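## Task

In column 5 counting from the left, block 6 counting from the top, the LC plug in hole 4 counting from the top is not latched; press it in until it clicks and latches. Every other fibre carries live traffic, so none of them may be pulled out or unlatched. No fibre, this plug's included, may be kinked. The robot must not topple or be left leaning, or the task fails.

## Robot and tools

Robot: TidyBot++, a wheeled base 0.54 m long, 0.50 m wide and 0.38 m tall on four powered casters, carrying one seven-joint arm with a two-finger gripper. The shoulder sits 0.12 m ahead of the base centre, 0.68 m off the floor. Links: upper arm 0.42 m, forearm 0.31 m, hand 0.31 m from wrist to the hand point. Cameras: base_camera and wrist_camera (the latter looks along the hand). The arm begins folded with the hand pointing down, reaching up to 0.08 m beyond the base front.

Frames (metres): the base frame has its origin on the floor below the base centre, x ahead, y to the left, z up. hand_pose is reported there, as the point halfway between the finger pads; the hand's z axis runs along the fingers and the fingers open along its y axis. The odometry frame is the base frame as it was when the scene began; base_odometry (heading in rad, left positive, -3.142 to 3.142) only integrates wheel rotation, so slip shows up as travel, and it drifts a few cm and degrees over many moves. base_tilt is in degrees, forward and right positive.

move: one action. Fields: base, joints, target, speeds, plus cameras and blocking. base is a dict of relative offsets measured along the base axes at the moment the command starts: translate_m (forward +, -2 to 2 m), strafe_m (left +, -2 to 2 m), rotate_rad (counter-clockwise from above +, -6.3 to 6.3 rad). joints is a dict of absolute angles in radians: joint_1_rad (any angle; turns the arm about vertical, positive is clockwise from above), joint_2_rad (-2.249 to 2.249, shoulder, 0 is upright, positive leans forward), joint_3_rad (any angle), joint_4_rad (-2.579 to 2.579, elbow, negative bends forward when joint_3 is 3.14), joint_5_rad (any), joint_6_rad (-2.099 to 2.099, wrist, negative bends the hand forward), joint_7_rad (any; hand twist, at 1.57 with hand down the fingers open left-right), gripper_pos 0 (open, ~85 mm gap) to 1 (closed). Any-angle joints go the short way, so turn in steps under half a revolution. target is one list of seven numbers, an absolute hand pose in the base frame: x, y, z in metres then quaternion qw, qx, qy, qz. With target, joints may only contain gripper_pos. speeds caps top speeds for that action: translate_m and strafe_m 0.05 to 0.5 m/s, rotate_rad 0.1 to 1.57 rad/s; when translating and strafing together give the speed under one key only. blocking true (default) returns when everything has settled; false returns in about half a second while motion continues, and wait(0) reports it on the line "earlier move". A later move overrides only what it names. Unknown keys make the call invalid; out-of-range values get it refused, and a refusal or an uncommanded stop cancels the rest of your reply's move, wait and finished_scene calls.

wait(seconds 0 to 10, cameras): commands nothing and returns state and images, early if all motion has settled. stop(cameras): brakes every running motion; braked parts report "stopped" and may keep pressing on what they touch. zoom_image(camera, region [x0,y0,x1,y1] in pixels from top-left, at most 504 x 504): enlarges part of that camera's latest image. finished_scene(scene): ends the current scene irrevocably; the plug must stay latched without the robot.

Result lines: base_status, joint_status and hand_status give each motion's outcome: "moving", "done", "off_target" (rested away from target, may still push), "contact_stop" or "time_out" (uncommanded stop, old target dropped), "not_followed" (a check withheld joint targets; see "joint command not followed" or "pose unreachable" plus "cause:" for self-collision). hand_status is done within 10 mm and 2 degrees; most target moves end off_target by up to ~3 cm. To fix the hand, add (wanted position minus hand_pose) to your previous target. To hold still, resend hand_target, not hand_pose. For joints, resend last command plus (wanted minus read). motor_effort is percent of max torque per joint, bracket showing the last action's peak; readings carry fixed offsets and noise. on_its_own lists actions the robot took unasked. "ARM HIT" means a hard hit on the base or arm itself. MOTOR HOT appears at 60 °C; at 75 °C an over-temperature stop lets the arm sag for 30 to 60 s (keys show limit_stop_at_motor_heat); resend targets once commands are accepted. A torque fault (limits 104.5 N m joints 1-4, 51.3 N m joints 5-7) freezes the arm for 10 s and shows torque_fault.

Cautions: the arm neither slows nor avoids obstacles and keeps pushing when blocked, harder the farther the target; nothing stops it hitting the base. Targets low, close and pointing forward often miss or hit the base. Unreachable poses wander up to 10 s then time out. A blocked base pushes until timeout and may still say done. The robot can tip if the raised arm snags while driving, if the hand is pushed or pulled sideways high up, or if the arm reaches far out from folded or swings while extended; retracting the arm or backing off rights it. For plug insertion, push gently and in small steps, watch effort and images, avoid slamming, pulling on or bending fibres, gripping hard on something resting on a surface, and anything falling. Faster robot completion is better.

Each tool is called after "Call:" as name([rows], argument=value, ...), one row to a line, values as JSON.

## Session

Call:
move()

Scene clock: 0.00 s.
base_odometry: x=+0.000 y=+0.000 heading=+0.000
base_tilt: forward=-0.4 right=-0.7
base_status: not commanded
joint_positions: joint_1_rad=+0.043 joint_2_rad=-0.303 joint_3_rad=+3.153 joint_4_rad=-2.512 joint_5_rad=-0.018 joint_6_rad=-0.837 joint_7_rad=+1.559 gripper_pos=+0.000
joint_status: not commanded
motor_effort: joint_1_rad=+0 joint_2_rad=-2 joint_3_rad=+1 joint_4_rad=+13 joint_5_rad=-1 joint_6_rad=+1 joint_7_rad=+0
hand_pose: x=+0.2761 y=-0.0027 z=+0.5864 quat_wxyz=(-0.008, +0.998, -0.038, +0.048) (m; base frame)
hand_target: x=+0.2758 y=-0.0026 z=+0.5862 quat_wxyz=(-0.008, +0.998, -0.038, +0.048) (m; base frame)
hand_status: not commanded
pictures: base_camera, wrist_camera
Images, in order (width x height): base_camera 644x364, wrist_camera 644x476.

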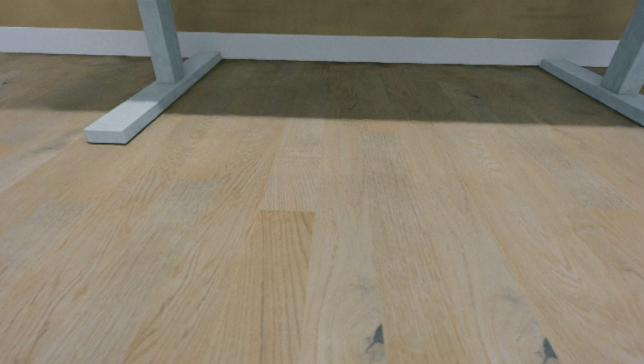

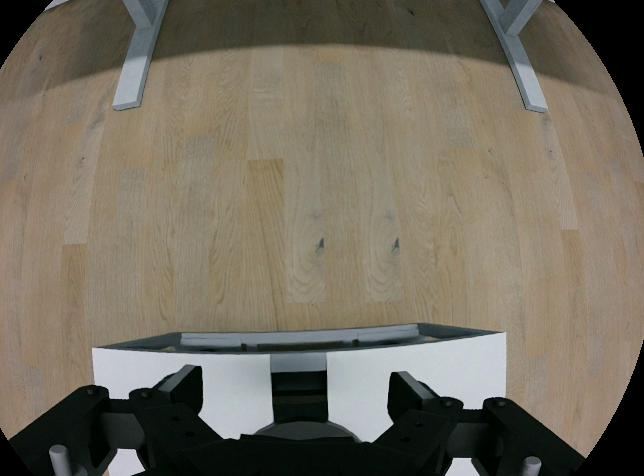

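Call:
move(joints={"joint_6_rad": 0.2})

Scene clock: 11.30 s.
move: done
base_odometry: x=+0.000 y=+0.000 heading=+0.000
base_tilt: forward=-0.5 right=-0.7
base_status: not commanded
joint_positions: joint_1_rad=+0.043 joint_2_rad=-0.303 joint_3_rad=+3.153 joint_4_rad=-2.510 joint_5_rad=-0.018 joint_6_rad=+0.165 joint_7_rad=+1.559 gripper_pos=+0.000
joint_status: all done
motor_effort: joint_1_rad=+0(1) joint_2_rad=-6(7) joint_3_rad=+1(1) joint_4_rad=+18(19) joint_5_rad=-1(1) joint_6_rad=+8(8) joint_7_rad=+0(0)
hand_pose: x=+0.5233 y=-0.0216 z=+0.7554 quat_wxyz=(+0.006, +0.852, -0.037, +0.523) (m; base frame)
hand_target: x=+0.5272 y=-0.0221 z=+0.7638 quat_wxyz=(+0.007, +0.843, -0.037, +0.536) (m; base frame)
hand_status: not commanded
pictures: base_camera, wrist_camera
Images, in order (width x height): base_camera 644x364, wrist_camera 644x476.

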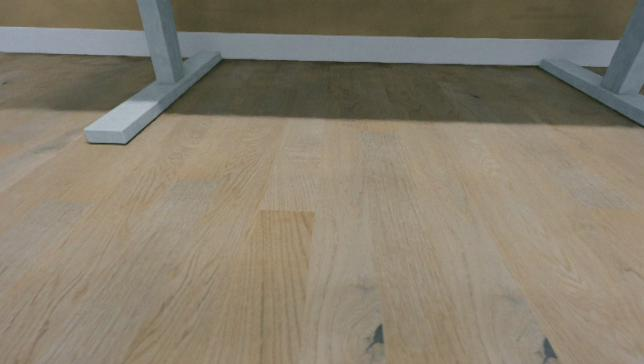

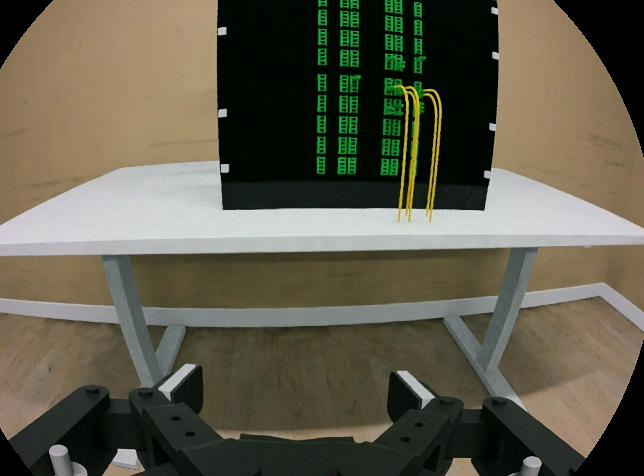

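Call:
zoom_image(camera="wrist_camera", region=[210, 0, 510, 230])

Call:
zoom_image(camera="wrist_camera", region=[300, 0, 450, 120])

Scaled by 1.680.

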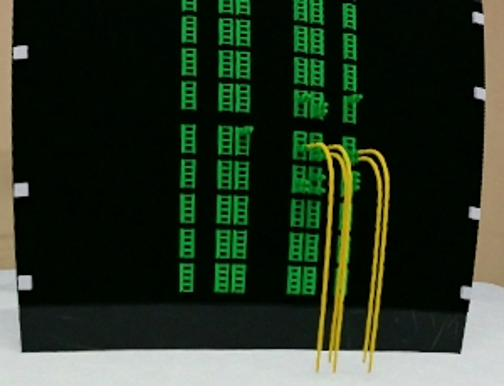

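Scaled by 3.360.

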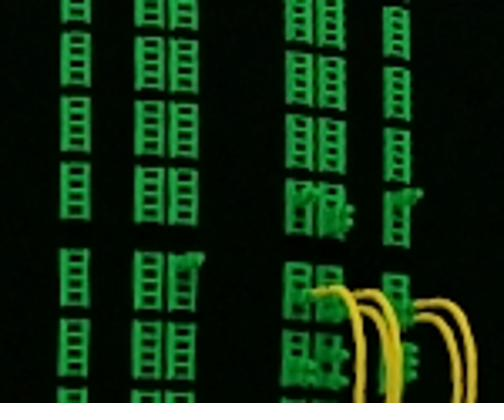

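Call:
move(joints={"joint_6_rad": 0.68})

Call:
zoom_image(camera="wrist_camera", region=[200, 0, 520, 236])

Call:
zoom_image(camera="wrist_camera", region=[200, 236, 520, 472])

Scene clock: 30.87 s.
move: done
base_odometry: x=+0.000 y=+0.000 heading=+0.000
base_tilt: forward=-0.5 right=-0.7
base_status: not commanded
joint_positions: joint_1_rad=+0.043 joint_2_rad=-0.303 joint_3_rad=+3.153 joint_4_rad=-2.510 joint_5_rad=-0.018 joint_6_rad=+0.645 joint_7_rad=+1.559 gripper_pos=+0.000
joint_status: all done
motor_effort: joint_1_rad=+0(0) joint_2_rad=-7(8) joint_3_rad=+0(1) joint_4_rad=+17(20) joint_5_rad=-1(1) joint_6_rad=+9(11) joint_7_rad=+0(0)
hand_pose: x=+0.5570 y=-0.0264 z=+0.8994 quat_wxyz=(+0.013, +0.703, -0.033, +0.710) (m; base frame)
hand_target: x=+0.5562 y=-0.0265 z=+0.9088 quat_wxyz=(+0.013, +0.692, -0.033, +0.721) (m; base frame)
hand_status: not commanded
pictures: base_camera, wrist_camera
Images, in order (width x height): base_camera 644x364, wrist_camera 644x476.

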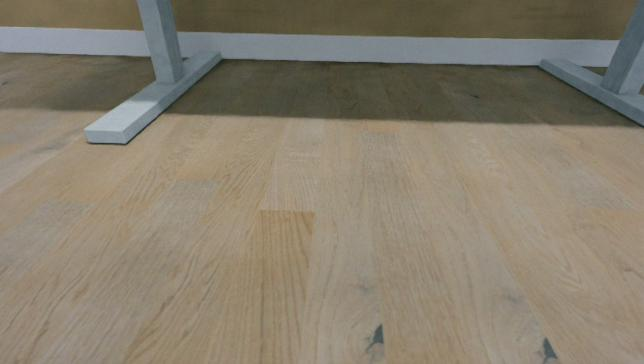

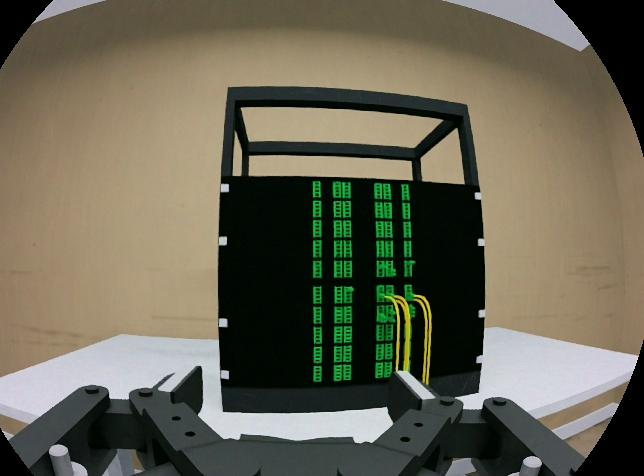

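Scaled by 1.575.

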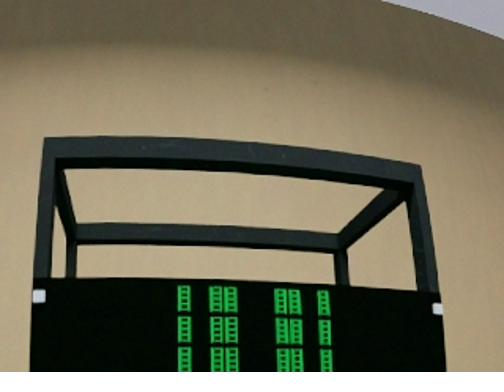

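Scaled by 1.575.

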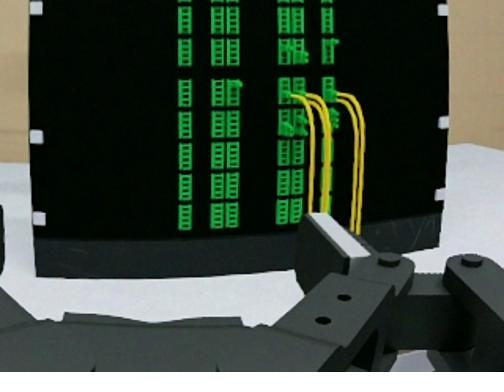

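Call:
zoom_image(camera="wrist_camera", region=[360, 250, 440, 330])

Scaled by 6.300.

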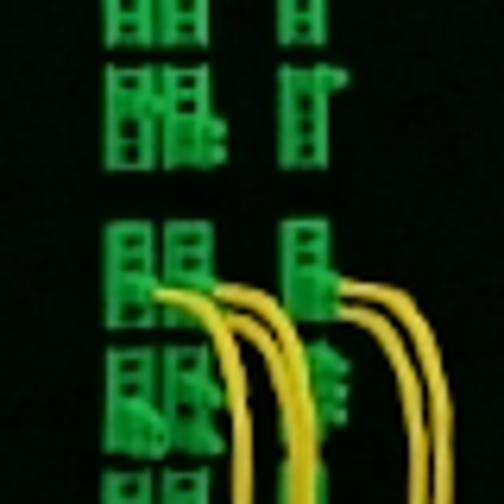

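Call:
move(base={"strafe_m": -0.12})

Call:
zoom_image(camera="wrist_camera", region=[200, 160, 440, 400])

Scene clock: 64.90 s.
move: done
base_odometry: x=+0.000 y=-0.120 heading=+0.000
base_tilt: forward=-0.5 right=-0.7
base_status: done
joint_positions: joint_1_rad=+0.043 joint_2_rad=-0.303 joint_3_rad=+3.153 joint_4_rad=-2.510 joint_5_rad=-0.018 joint_6_rad=+0.647 joint_7_rad=+1.559 gripper_pos=+0.000
joint_status: not commanded
motor_effort: joint_1_rad=+0(1) joint_2_rad=-7(7) joint_3_rad=+0(2) joint_4_rad=+18(20) joint_5_rad=-1(1) joint_6_rad=+9(9) joint_7_rad=+0(0)
hand_pose: x=+0.5570 y=-0.0264 z=+0.8998 quat_wxyz=(+0.013, +0.703, -0.033, +0.711) (m; base frame)
hand_target: x=+0.5562 y=-0.0265 z=+0.9088 quat_wxyz=(+0.013, +0.692, -0.033, +0.721) (m; base frame)
hand_status: not commanded
pictures: base_camera, wrist_camera
Images, in order (width x height): base_camera 644x364, wrist_camera 644x476.

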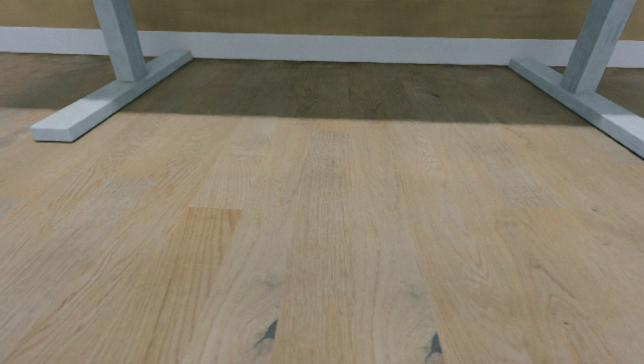

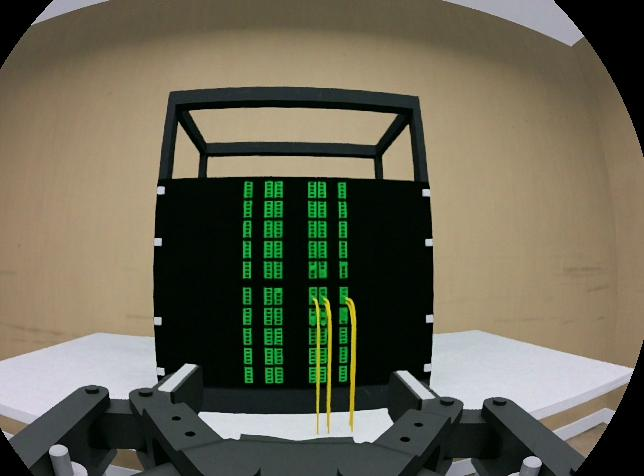

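Scaled by 2.100.

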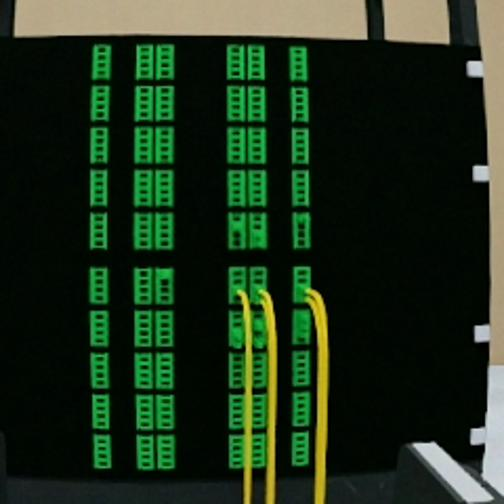

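Call:
move(base={"translate_m": 0.22})

Call:
zoom_image(camera="wrist_camera", region=[260, 240, 400, 380])

Scene clock: 103.63 s.
move: done
base_odometry: x=+0.220 y=-0.120 heading=+0.000
base_tilt: forward=-0.4 right=-0.8
base_status: done
joint_positions: joint_1_rad=+0.043 joint_2_rad=-0.300 joint_3_rad=+3.153 joint_4_rad=-2.510 joint_5_rad=-0.018 joint_6_rad=+0.648 joint_7_rad=+1.559 gripper_pos=+0.000
joint_status: not commanded
motor_effort: joint_1_rad=+0(1) joint_2_rad=-7(11) joint_3_rad=+0(1) joint_4_rad=+18(20) joint_5_rad=-1(1) joint_6_rad=+9(9) joint_7_rad=+0(0)
hand_pose: x=+0.5575 y=-0.0265 z=+0.8993 quat_wxyz=(+0.013, +0.703, -0.033, +0.710) (m; base frame)
hand_target: x=+0.5562 y=-0.0265 z=+0.9088 quat_wxyz=(+0.013, +0.692, -0.033, +0.721) (m; base frame)
hand_status: not commanded
pictures: base_camera, wrist_camera
Images, in order (width x height): base_camera 644x364, wrist_camera 644x476.

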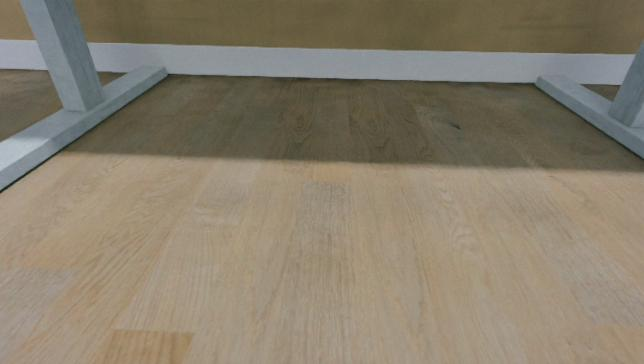

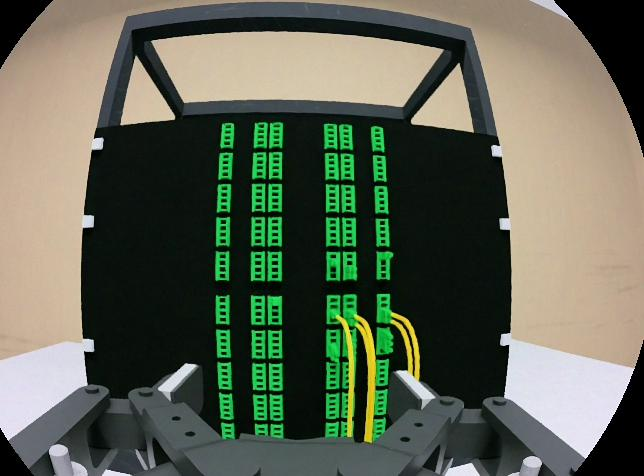

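Scaled by 3.600.

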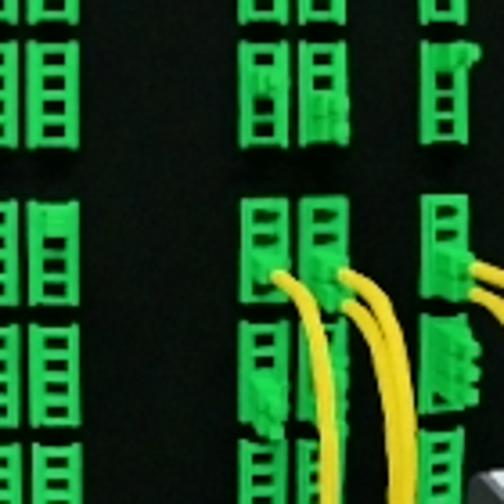

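Call:
zoom_image(camera="wrist_camera", region=[320, 285, 370, 335])

Scaled by 10.080.

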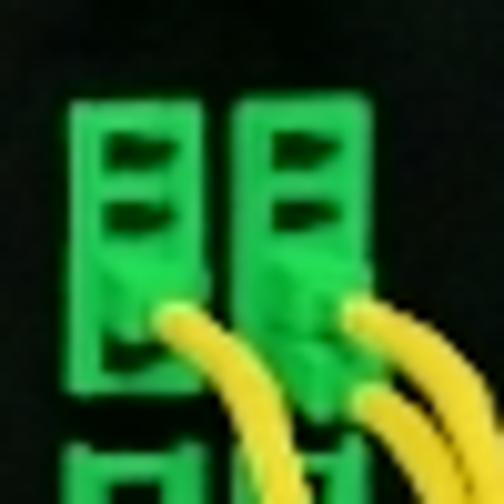

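Call:
move(target=[0.64, -0.03, 0.81, 0.013, 0.703, -0.013, 0.711])

Call:
zoom_image(camera="wrist_camera", region=[260, 180, 400, 320])

Scene clock: 155.20 s.
move: done
base_odometry: x=+0.220 y=-0.120 heading=+0.000
base_tilt: forward=-0.4 right=-0.7
base_status: not commanded
joint_positions: joint_1_rad=+0.047 joint_2_rad=+0.188 joint_3_rad=+3.153 joint_4_rad=-2.510 joint_5_rad=+0.003 joint_6_rad=+1.131 joint_7_rad=+1.559 gripper_pos=+0.000
joint_status: not commanded
motor_effort: joint_1_rad=+0(1) joint_2_rad=-19(20) joint_3_rad=+0(1) joint_4_rad=+13(19) joint_5_rad=-1(1) joint_6_rad=+9(9) joint_7_rad=+0(0)
hand_pose: x=+0.6431 y=-0.0281 z=+0.8124 quat_wxyz=(+0.017, +0.705, -0.023, +0.708) (m; base frame)
hand_target: x=+0.6400 y=-0.0300 z=+0.8100 quat_wxyz=(+0.013, +0.703, -0.013, +0.711) (m; base frame)
hand_status: done (0.004 m and 1.2 deg from the pose sent, 0.122 m and 2.3 deg at the start)
pictures: base_camera, wrist_camera
Images, in order (width x height): base_camera 644x364, wrist_camera 644x476.

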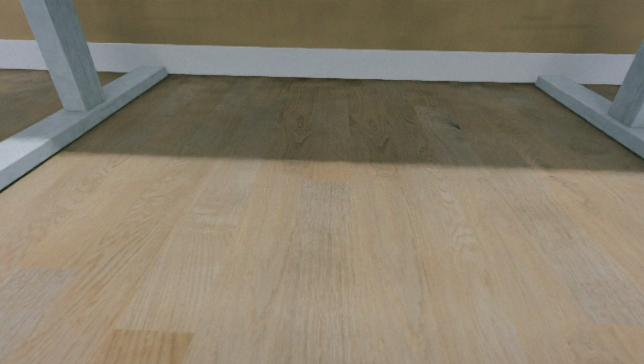

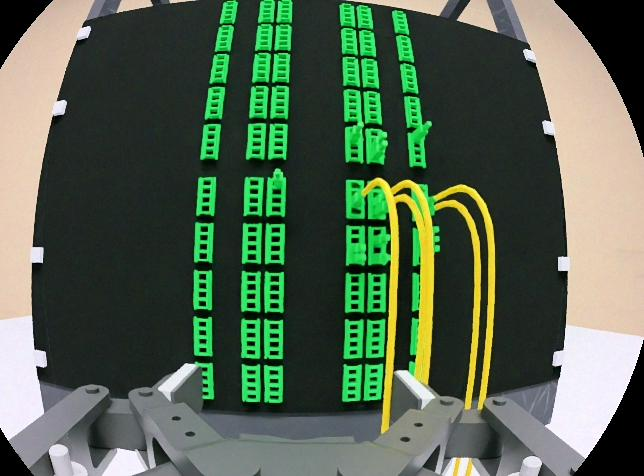

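Scaled by 3.600.

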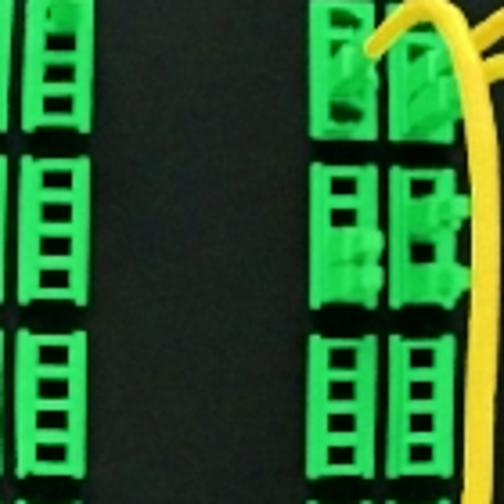

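Call:
zoom_image(camera="wrist_camera", region=[335, 165, 445, 275])

Call:
zoom_image(camera="wrist_camera", region=[340, 170, 400, 230])

Scaled by 4.582.

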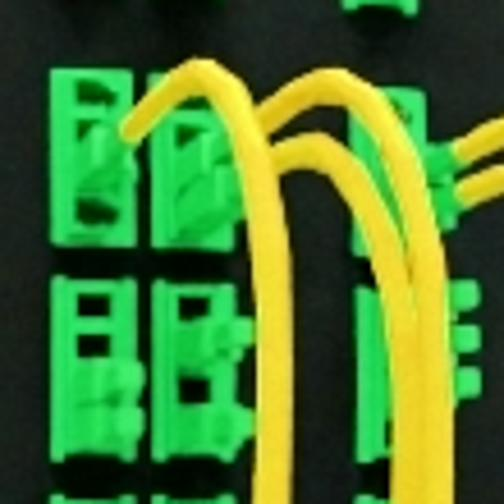

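Scaled by 8.400.

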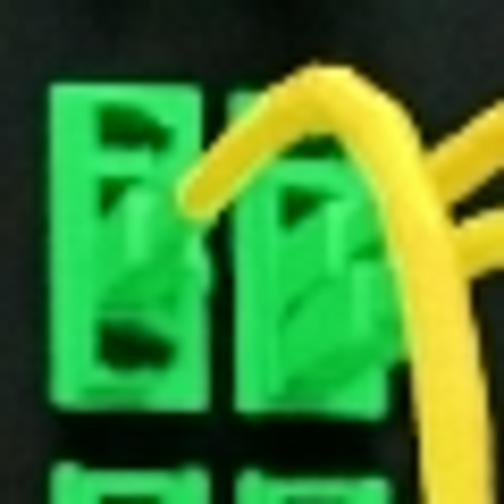

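Call:
zoom_image(camera="wrist_camera", region=[340, 330, 520, 476])

Scaled by 2.800.

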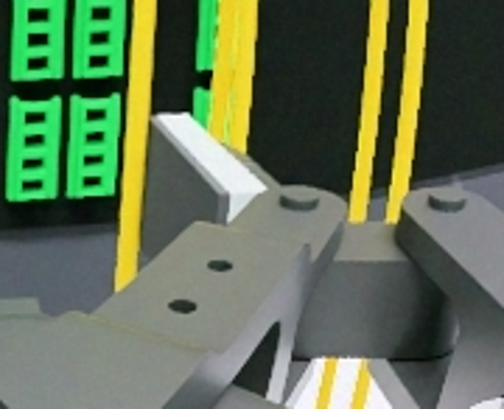

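Call:
move(base={"translate_m": -0.15})

Call:
move(base={"strafe_m": -0.12, "rotate_rad": 0.05}, joints={"joint_1_rad": 0.0, "joint_2_rad": 0.087, "joint_4_rad": -1.148, "joint_6_rad": -1.12, "gripper_pos": 0.85})

Call:
zoom_image(camera="wrist_camera", region=[222, 138, 422, 338])

Scene clock: 276.57 s.
move: done
base_odometry: x=+0.070 y=-0.120 heading=+0.000
base_tilt: forward=-0.5 right=-0.7
base_status: done
joint_positions: joint_1_rad=+0.050 joint_2_rad=+0.192 joint_3_rad=+3.154 joint_4_rad=-2.514 joint_5_rad=+0.005 joint_6_rad=+1.135 joint_7_rad=+1.559 gripper_pos=+0.000
joint_status: not commanded
motor_effort: joint_1_rad=+0(1) joint_2_rad=-19(21) joint_3_rad=+0(1) joint_4_rad=+12(14) joint_5_rad=-1(1) joint_6_rad=+9(9) joint_7_rad=+0(0)
hand_pose: x=+0.6426 y=-0.0295 z=+0.8098 quat_wxyz=(+0.018, +0.707, -0.023, +0.707) (m; base frame)
hand_target: x=+0.6400 y=-0.0300 z=+0.8100 quat_wxyz=(+0.013, +0.703, -0.013, +0.711) (m; base frame)
hand_status: not commanded
pictures: base_camera, wrist_camera
Images, in order (width x height): base_camera 644x364, wrist_camera 644x476.

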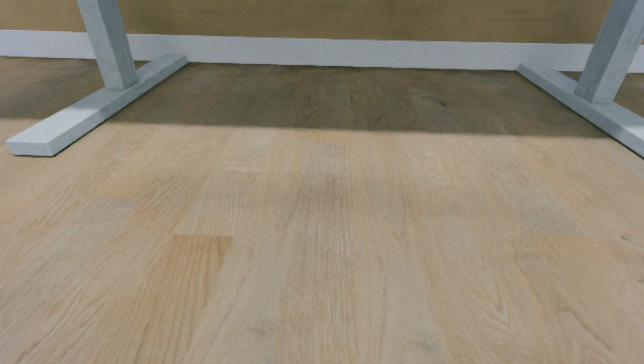

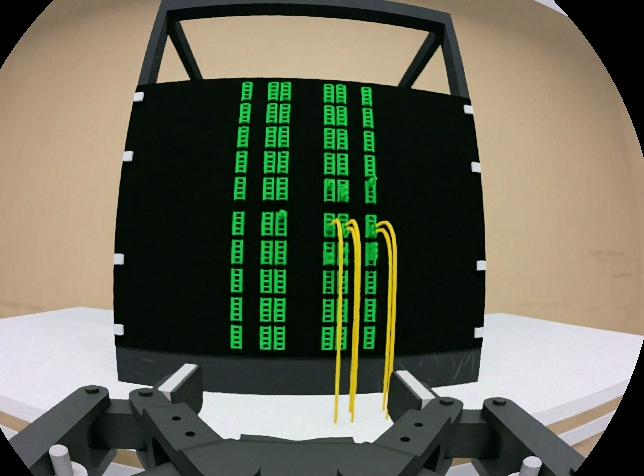

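Scene clock: 279.87 s.
move: done
base_odometry: x=+0.070 y=-0.241 heading=+0.050
base_tilt: forward=-0.5 right=-0.7
base_status: done
joint_positions: joint_1_rad=+0.022 joint_2_rad=+0.106 joint_3_rad=+3.163 joint_4_rad=-1.159 joint_5_rad=+0.013 joint_6_rad=-1.075 joint_7_rad=+1.559 gripper_pos=+0.850
joint_status: all done
motor_effort: joint_1_rad=+0(3) joint_2_rad=-23(27) joint_3_rad=+1(2) joint_4_rad=+19(23) joint_5_rad=+0(2) joint_6_rad=+7(10) joint_7_rad=+0(1)
hand_pose: x=+0.6866 y=-0.0261 z=+0.9787 quat_wxyz=(+0.014, +0.920, -0.024, +0.390) (m; base frame)
hand_target: x=+0.6722 y=-0.0325 z=+0.9853 quat_wxyz=(+0.034, +0.923, -0.026, +0.383) (m; base frame)
hand_status: not commanded
pictures: base_camera, wrist_camera
Images, in order (width x height): base_camera 644x364, wrist_camera 644x476.

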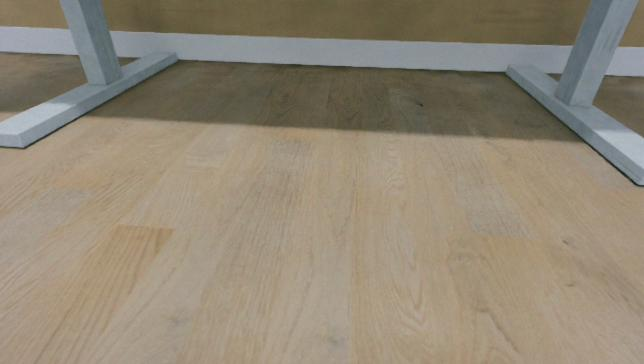

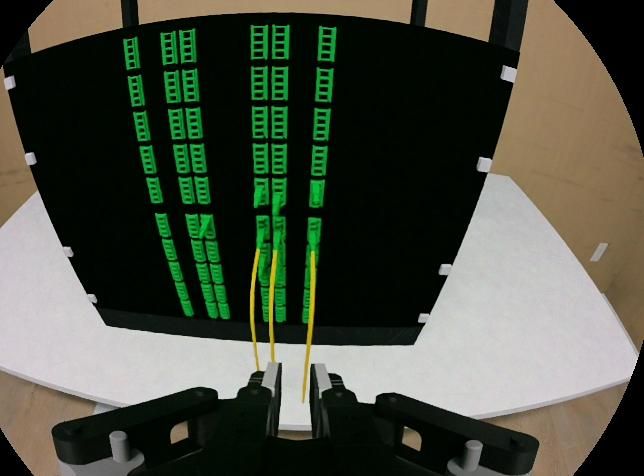

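Scaled by 2.520.

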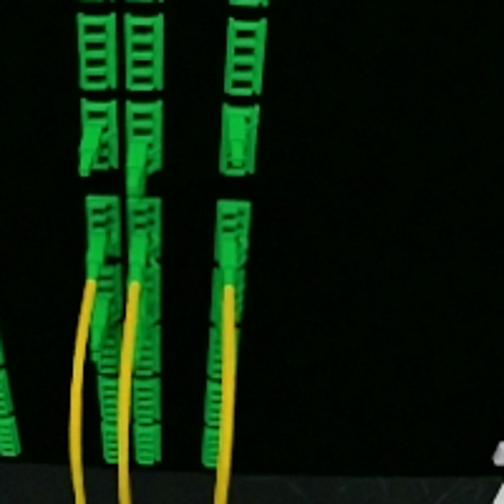

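Call:
zoom_image(camera="wrist_camera", region=[240, 200, 340, 300])

Call:
zoom_image(camera="wrist_camera", region=[220, 330, 380, 476])

Scaled by 5.040.

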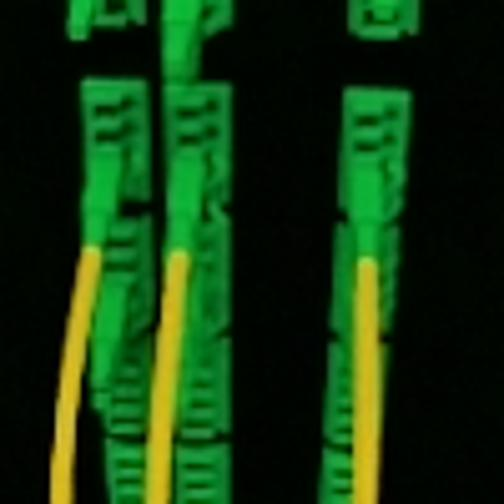

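Scaled by 3.150.

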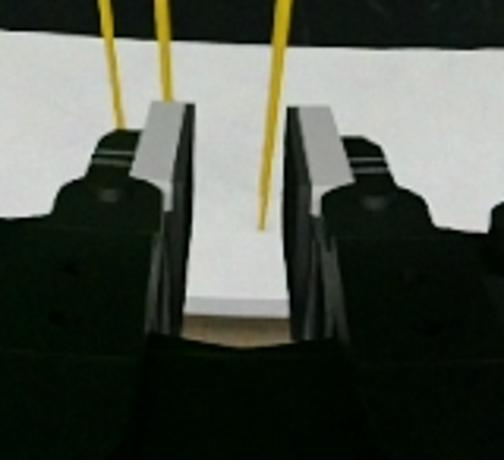

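Call:
move(base={"translate_m": 0.04, "strafe_m": 0.044, "rotate_rad": -0.075}, joints={"joint_1_rad": -0.06})

Call:
zoom_image(camera="wrist_camera", region=[240, 180, 360, 300])

Scene clock: 388.27 s.
move: done
base_odometry: x=+0.108 y=-0.195 heading=-0.025
base_tilt: forward=-0.4 right=-0.7
base_status: done
joint_positions: joint_1_rad=-0.045 joint_2_rad=+0.100 joint_3_rad=+3.163 joint_4_rad=-1.158 joint_5_rad=+0.014 joint_6_rad=-1.080 joint_7_rad=+1.559 gripper_pos=+0.850
joint_status: all done
motor_effort: joint_1_rad=+0(2) joint_2_rad=-23(26) joint_3_rad=+1(2) joint_4_rad=+20(21) joint_5_rad=+0(2) joint_6_rad=+6(7) joint_7_rad=+0(0)
hand_pose: x=+0.6843 y=+0.0118 z=+0.9815 quat_wxyz=(+0.001, +0.920, +0.007, +0.391) (m; base frame)
hand_target: x=+0.6731 y=+0.0007 z=+0.9853 quat_wxyz=(+0.022, +0.923, +0.002, +0.384) (m; base frame)
hand_status: not commanded
pictures: base_camera, wrist_camera
Images, in order (width x height): base_camera 644x364, wrist_camera 644x476.

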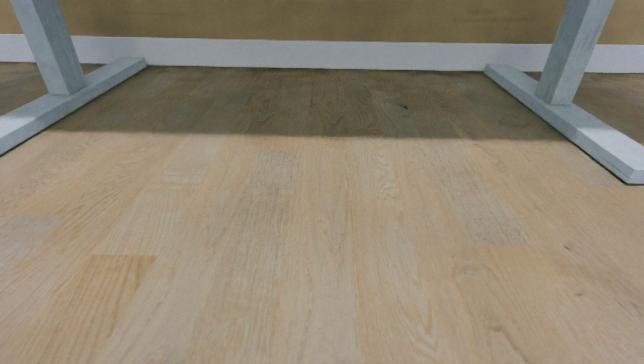

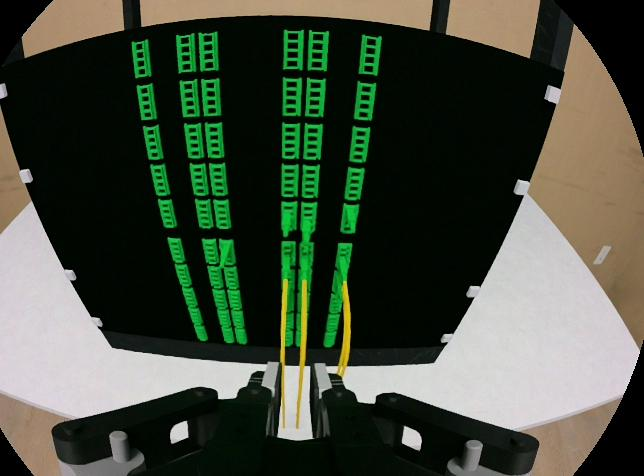

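Scaled by 4.200.

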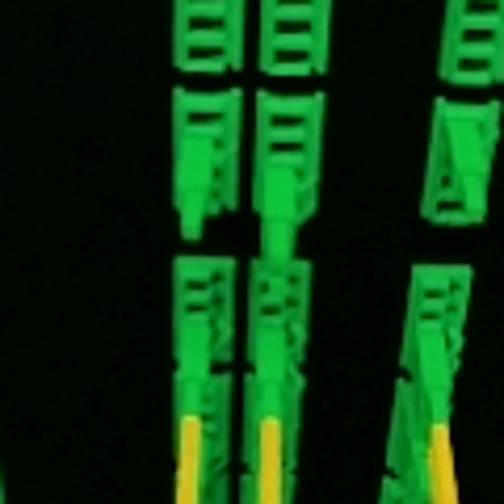

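Call:
move(base={"translate_m": 0.05}, speeds={"translate_m": 0.2})

Call:
zoom_image(camera="wrist_camera", region=[260, 210, 360, 310])

Call:
zoom_image(camera="wrist_camera", region=[250, 260, 350, 440])

Scene clock: 421.40 s.
move: done
base_odometry: x=+0.158 y=-0.196 heading=-0.025
base_tilt: forward=-0.4 right=-0.8
base_status: done
joint_positions: joint_1_rad=-0.045 joint_2_rad=+0.099 joint_3_rad=+3.163 joint_4_rad=-1.157 joint_5_rad=+0.014 joint_6_rad=-1.081 joint_7_rad=+1.559 gripper_pos=+0.850
joint_status: not commanded
motor_effort: joint_1_rad=+0(2) joint_2_rad=-23(27) joint_3_rad=+0(1) joint_4_rad=+19(21) joint_5_rad=-1(1) joint_6_rad=+7(7) joint_7_rad=+0(0)
hand_pose: x=+0.6839 y=+0.0118 z=+0.9819 quat_wxyz=(+0.001, +0.920, +0.007, +0.392) (m; base frame)
hand_target: x=+0.6731 y=+0.0007 z=+0.9853 quat_wxyz=(+0.022, +0.923, +0.002, +0.384) (m; base frame)
hand_status: not commanded
pictures: base_camera, wrist_camera
Images, in order (width x height): base_camera 644x364, wrist_camera 644x476.

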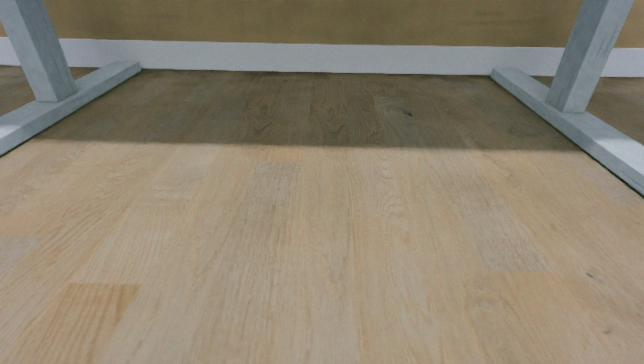

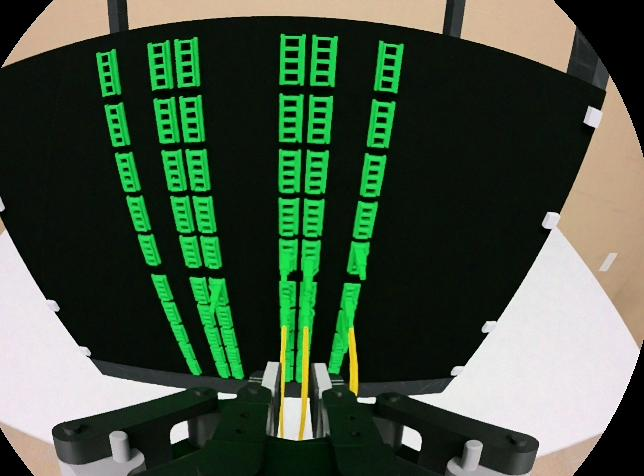

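Scaled by 5.040.

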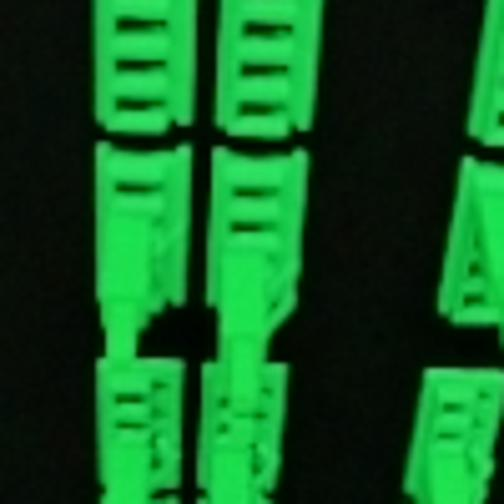

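Scaled by 2.800.

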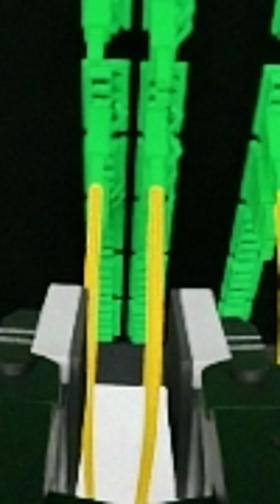

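Call:
move(base={"translate_m": 0.02, "strafe_m": -0.004}, speeds={"translate_m": 0.1})

Call:
zoom_image(camera="wrist_camera", region=[250, 280, 350, 400])

Scene clock: 440.43 s.
move: done
base_odometry: x=+0.178 y=-0.200 heading=-0.025
base_tilt: forward=-0.4 right=-0.7
base_status: done
joint_positions: joint_1_rad=-0.045 joint_2_rad=+0.099 joint_3_rad=+3.163 joint_4_rad=-1.157 joint_5_rad=+0.014 joint_6_rad=-1.082 joint_7_rad=+1.559 gripper_pos=+0.850
joint_status: not commanded
motor_effort: joint_1_rad=-1(2) joint_2_rad=-23(27) joint_3_rad=+0(2) joint_4_rad=+19(20) joint_5_rad=+0(1) joint_6_rad=+7(7) joint_7_rad=+0(0)
hand_pose: x=+0.6836 y=+0.0119 z=+0.9822 quat_wxyz=(+0.001, +0.920, +0.007, +0.392) (m; base frame)
hand_target: x=+0.6731 y=+0.0007 z=+0.9853 quat_wxyz=(+0.022, +0.923, +0.002, +0.384) (m; base frame)
hand_status: not commanded
pictures: base_camera, wrist_camera
Images, in order (width x height): base_camera 644x364, wrist_camera 644x476.

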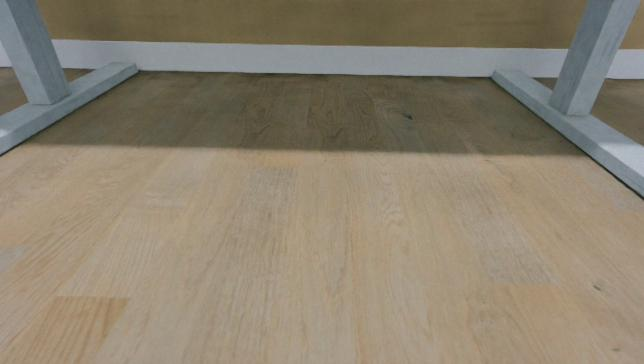

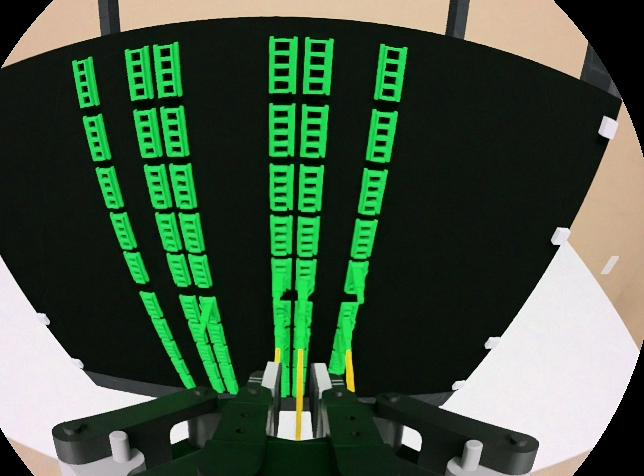

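Scaled by 4.200.

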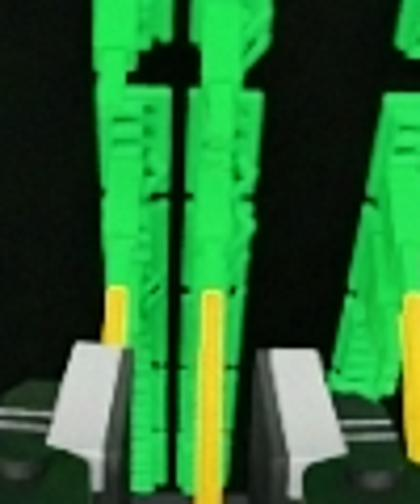

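Call:
move(target=[0.6731, 0.0007, 0.9603, 0.022, 0.923, 0.002, 0.384])

Call:
zoom_image(camera="wrist_camera", region=[250, 280, 350, 400])

Scene clock: 449.93 s.
move: off_target
base_odometry: x=+0.178 y=-0.200 heading=-0.025
base_tilt: forward=-0.5 right=-0.7
base_status: not commanded
joint_positions: joint_1_rad=-0.045 joint_2_rad=+0.090 joint_3_rad=+3.163 joint_4_rad=-1.235 joint_5_rad=+0.014 joint_6_rad=-1.061 joint_7_rad=+1.559 gripper_pos=+0.850
joint_status: not commanded
motor_effort: joint_1_rad=+0(1) joint_2_rad=-23(24) joint_3_rad=+0(1) joint_4_rad=+19(20) joint_5_rad=-1(1) joint_6_rad=+6(7) joint_7_rad=+0(0)
hand_pose: x=+0.6755 y=+0.0116 z=+0.9508 quat_wxyz=(+0.001, +0.929, +0.007, +0.369) (m; base frame)
hand_target: x=+0.6731 y=+0.0007 z=+0.9603 quat_wxyz=(+0.022, +0.923, +0.002, +0.384) (m; base frame)
hand_status: off_target (0.015 m and 3.1 deg from the pose sent, 0.027 m and 2.7 deg at the start)
pictures: base_camera, wrist_camera
Images, in order (width x height): base_camera 644x364, wrist_camera 644x476.

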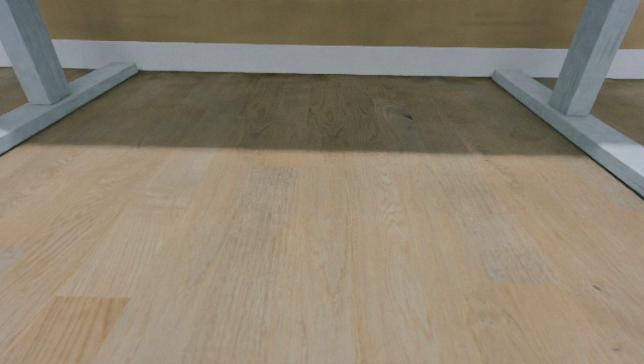

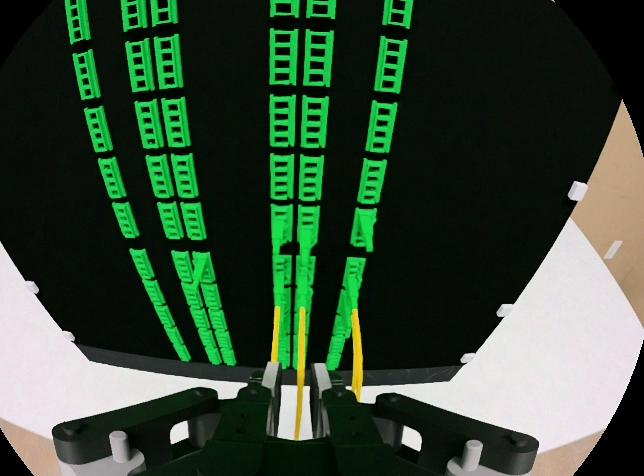

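Scaled by 4.200.

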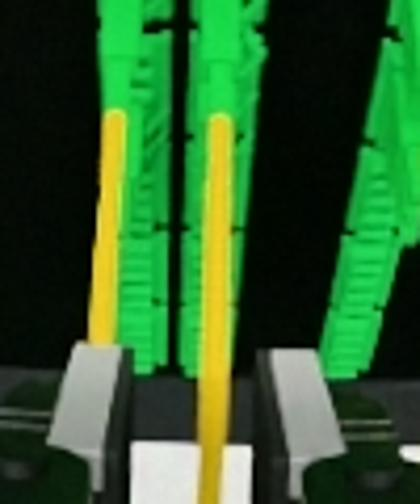

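Call:
move(target=[0.6731, 0.0007, 0.9903, 0.022, 0.923, 0.002, 0.384], joints={"gripper_pos": 0.94})

Call:
zoom_image(camera="wrist_camera", region=[250, 300, 350, 400])

Scene clock: 538.20 s.
move: off_target
base_odometry: x=+0.178 y=-0.200 heading=-0.025
base_tilt: forward=-0.4 right=-0.8
base_status: not commanded
joint_positions: joint_1_rad=-0.045 joint_2_rad=+0.090 joint_3_rad=+3.163 joint_4_rad=-1.132 joint_5_rad=+0.014 joint_6_rad=-1.097 joint_7_rad=+1.559 gripper_pos=+0.940
joint_status: all done
motor_effort: joint_1_rad=-1(1) joint_2_rad=-22(24) joint_3_rad=+1(1) joint_4_rad=+19(21) joint_5_rad=-1(1) joint_6_rad=+7(7) joint_7_rad=+0(0)
hand_pose: x=+0.6805 y=+0.0117 z=+0.9962 quat_wxyz=(+0.001, +0.917, +0.007, +0.400) (m; base frame)
hand_target: x=+0.6731 y=+0.0007 z=+0.9903 quat_wxyz=(+0.022, +0.923, +0.002, +0.384) (m; base frame)
hand_status: off_target (0.015 m and 3.2 deg from the pose sent, 0.041 m and 3.1 deg at the start)
pictures: base_camera, wrist_camera
Images, in order (width x height): base_camera 644x364, wrist_camera 644x476.

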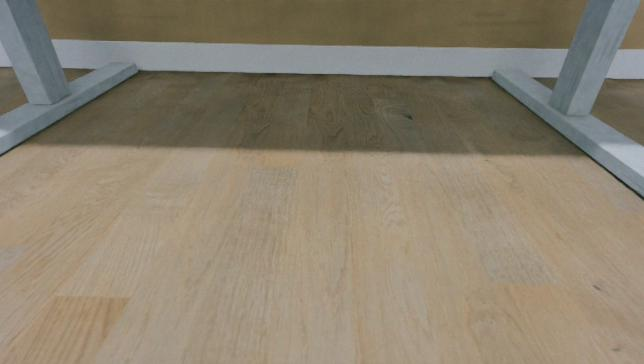

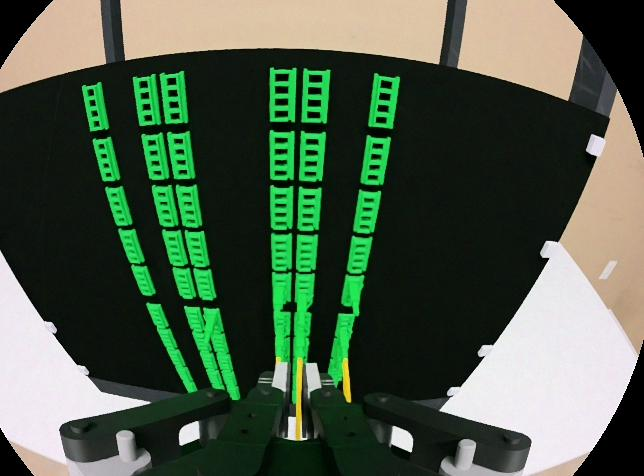

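Scaled by 5.040.

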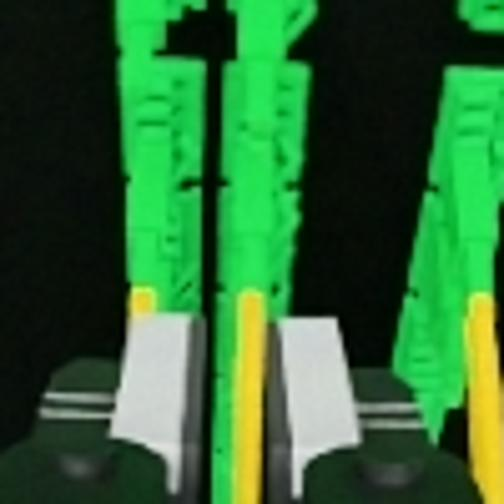

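Call:
move(base={"strafe_m": -0.002})

Call:
move(target=[0.6731, 0.0007, 0.9753, 0.022, 0.923, 0.002, 0.384])

Call:
zoom_image(camera="wrist_camera", region=[250, 300, 350, 400])

Scene clock: 578.90 s.
move: done
base_odometry: x=+0.178 y=-0.202 heading=-0.025
base_tilt: forward=-0.5 right=-0.7
base_status: done
joint_positions: joint_1_rad=-0.046 joint_2_rad=+0.090 joint_3_rad=+3.163 joint_4_rad=-1.132 joint_5_rad=+0.016 joint_6_rad=-1.097 joint_7_rad=+1.559 gripper_pos=+0.940
joint_status: not commanded
motor_effort: joint_1_rad=+0(5) joint_2_rad=-22(23) joint_3_rad=+0(4) joint_4_rad=+19(20) joint_5_rad=-1(2) joint_6_rad=+7(7) joint_7_rad=+0(0)
hand_pose: x=+0.6805 y=+0.0114 z=+0.9962 quat_wxyz=(+0.001, +0.917, +0.007, +0.400) (m; base frame)
hand_target: x=+0.6731 y=+0.0007 z=+0.9903 quat_wxyz=(+0.022, +0.923, +0.002, +0.384) (m; base frame)
hand_status: not commanded
pictures: base_camera, wrist_camera
Images, in order (width x height): base_camera 644x364, wrist_camera 644x476.

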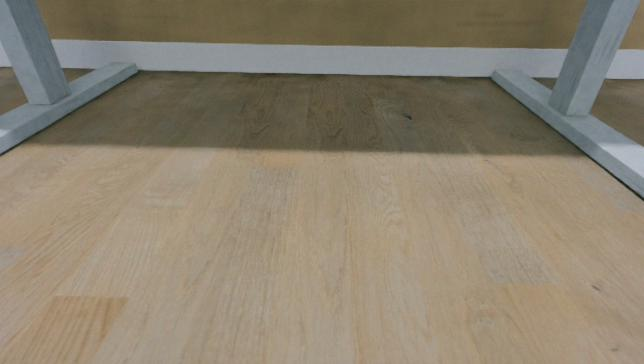

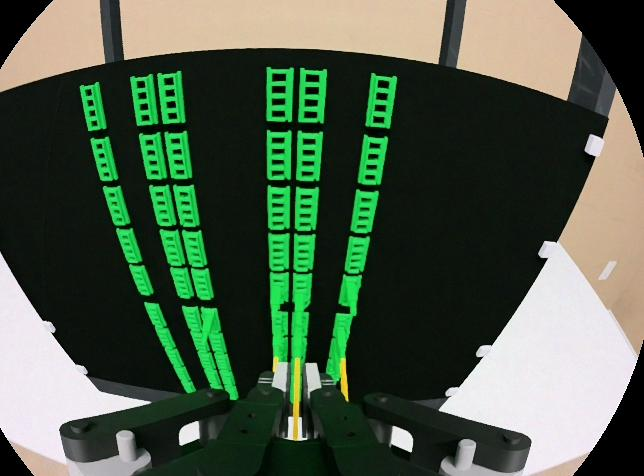

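Scene clock: 579.70 s.
move: off_target
base_odometry: x=+0.178 y=-0.202 heading=-0.025
base_tilt: forward=-0.4 right=-0.7
base_status: not commanded
joint_positions: joint_1_rad=-0.046 joint_2_rad=+0.090 joint_3_rad=+3.163 joint_4_rad=-1.176 joint_5_rad=+0.016 joint_6_rad=-1.094 joint_7_rad=+1.559 gripper_pos=+0.940
joint_status: not commanded
motor_effort: joint_1_rad=+0(1) joint_2_rad=-22(24) joint_3_rad=+0(1) joint_4_rad=+19(21) joint_5_rad=-1(1) joint_6_rad=+6(7) joint_7_rad=+0(0)
hand_pose: x=+0.6761 y=+0.0112 z=+0.9744 quat_wxyz=(+0.002, +0.924, +0.007, +0.381) (m; base frame)
hand_target: x=+0.6731 y=+0.0007 z=+0.9753 quat_wxyz=(+0.022, +0.923, +0.002, +0.384) (m; base frame)
hand_status: off_target (0.011 m and 2.4 deg from the pose sent, 0.025 m and 3.1 deg at the start)
pictures: base_camera, wrist_camera
Images, in order (width x height): base_camera 644x364, wrist_camera 644x476.

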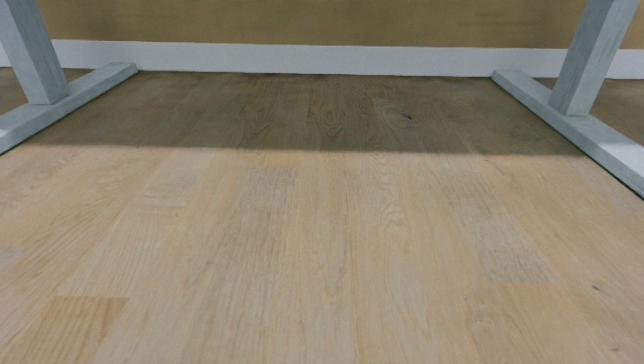

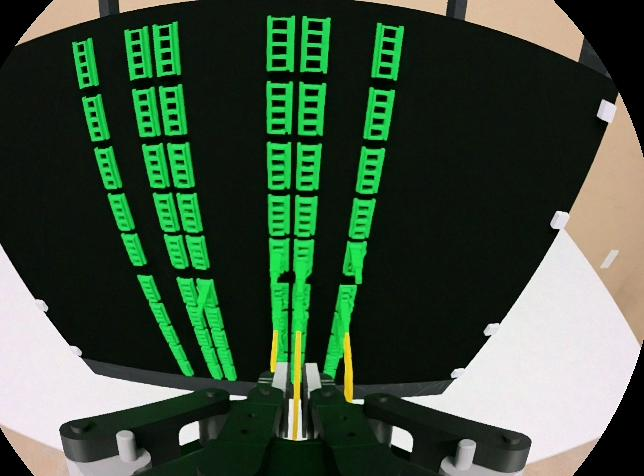

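Scaled by 5.040.

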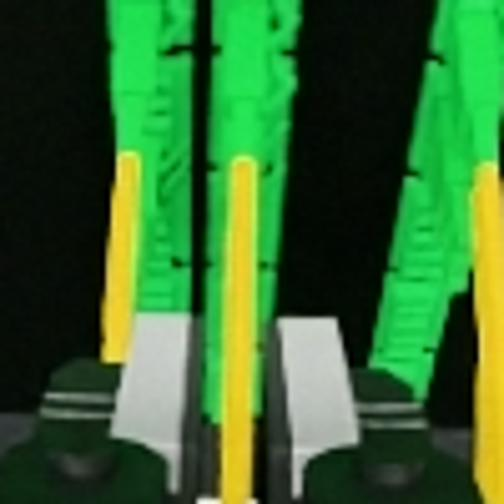

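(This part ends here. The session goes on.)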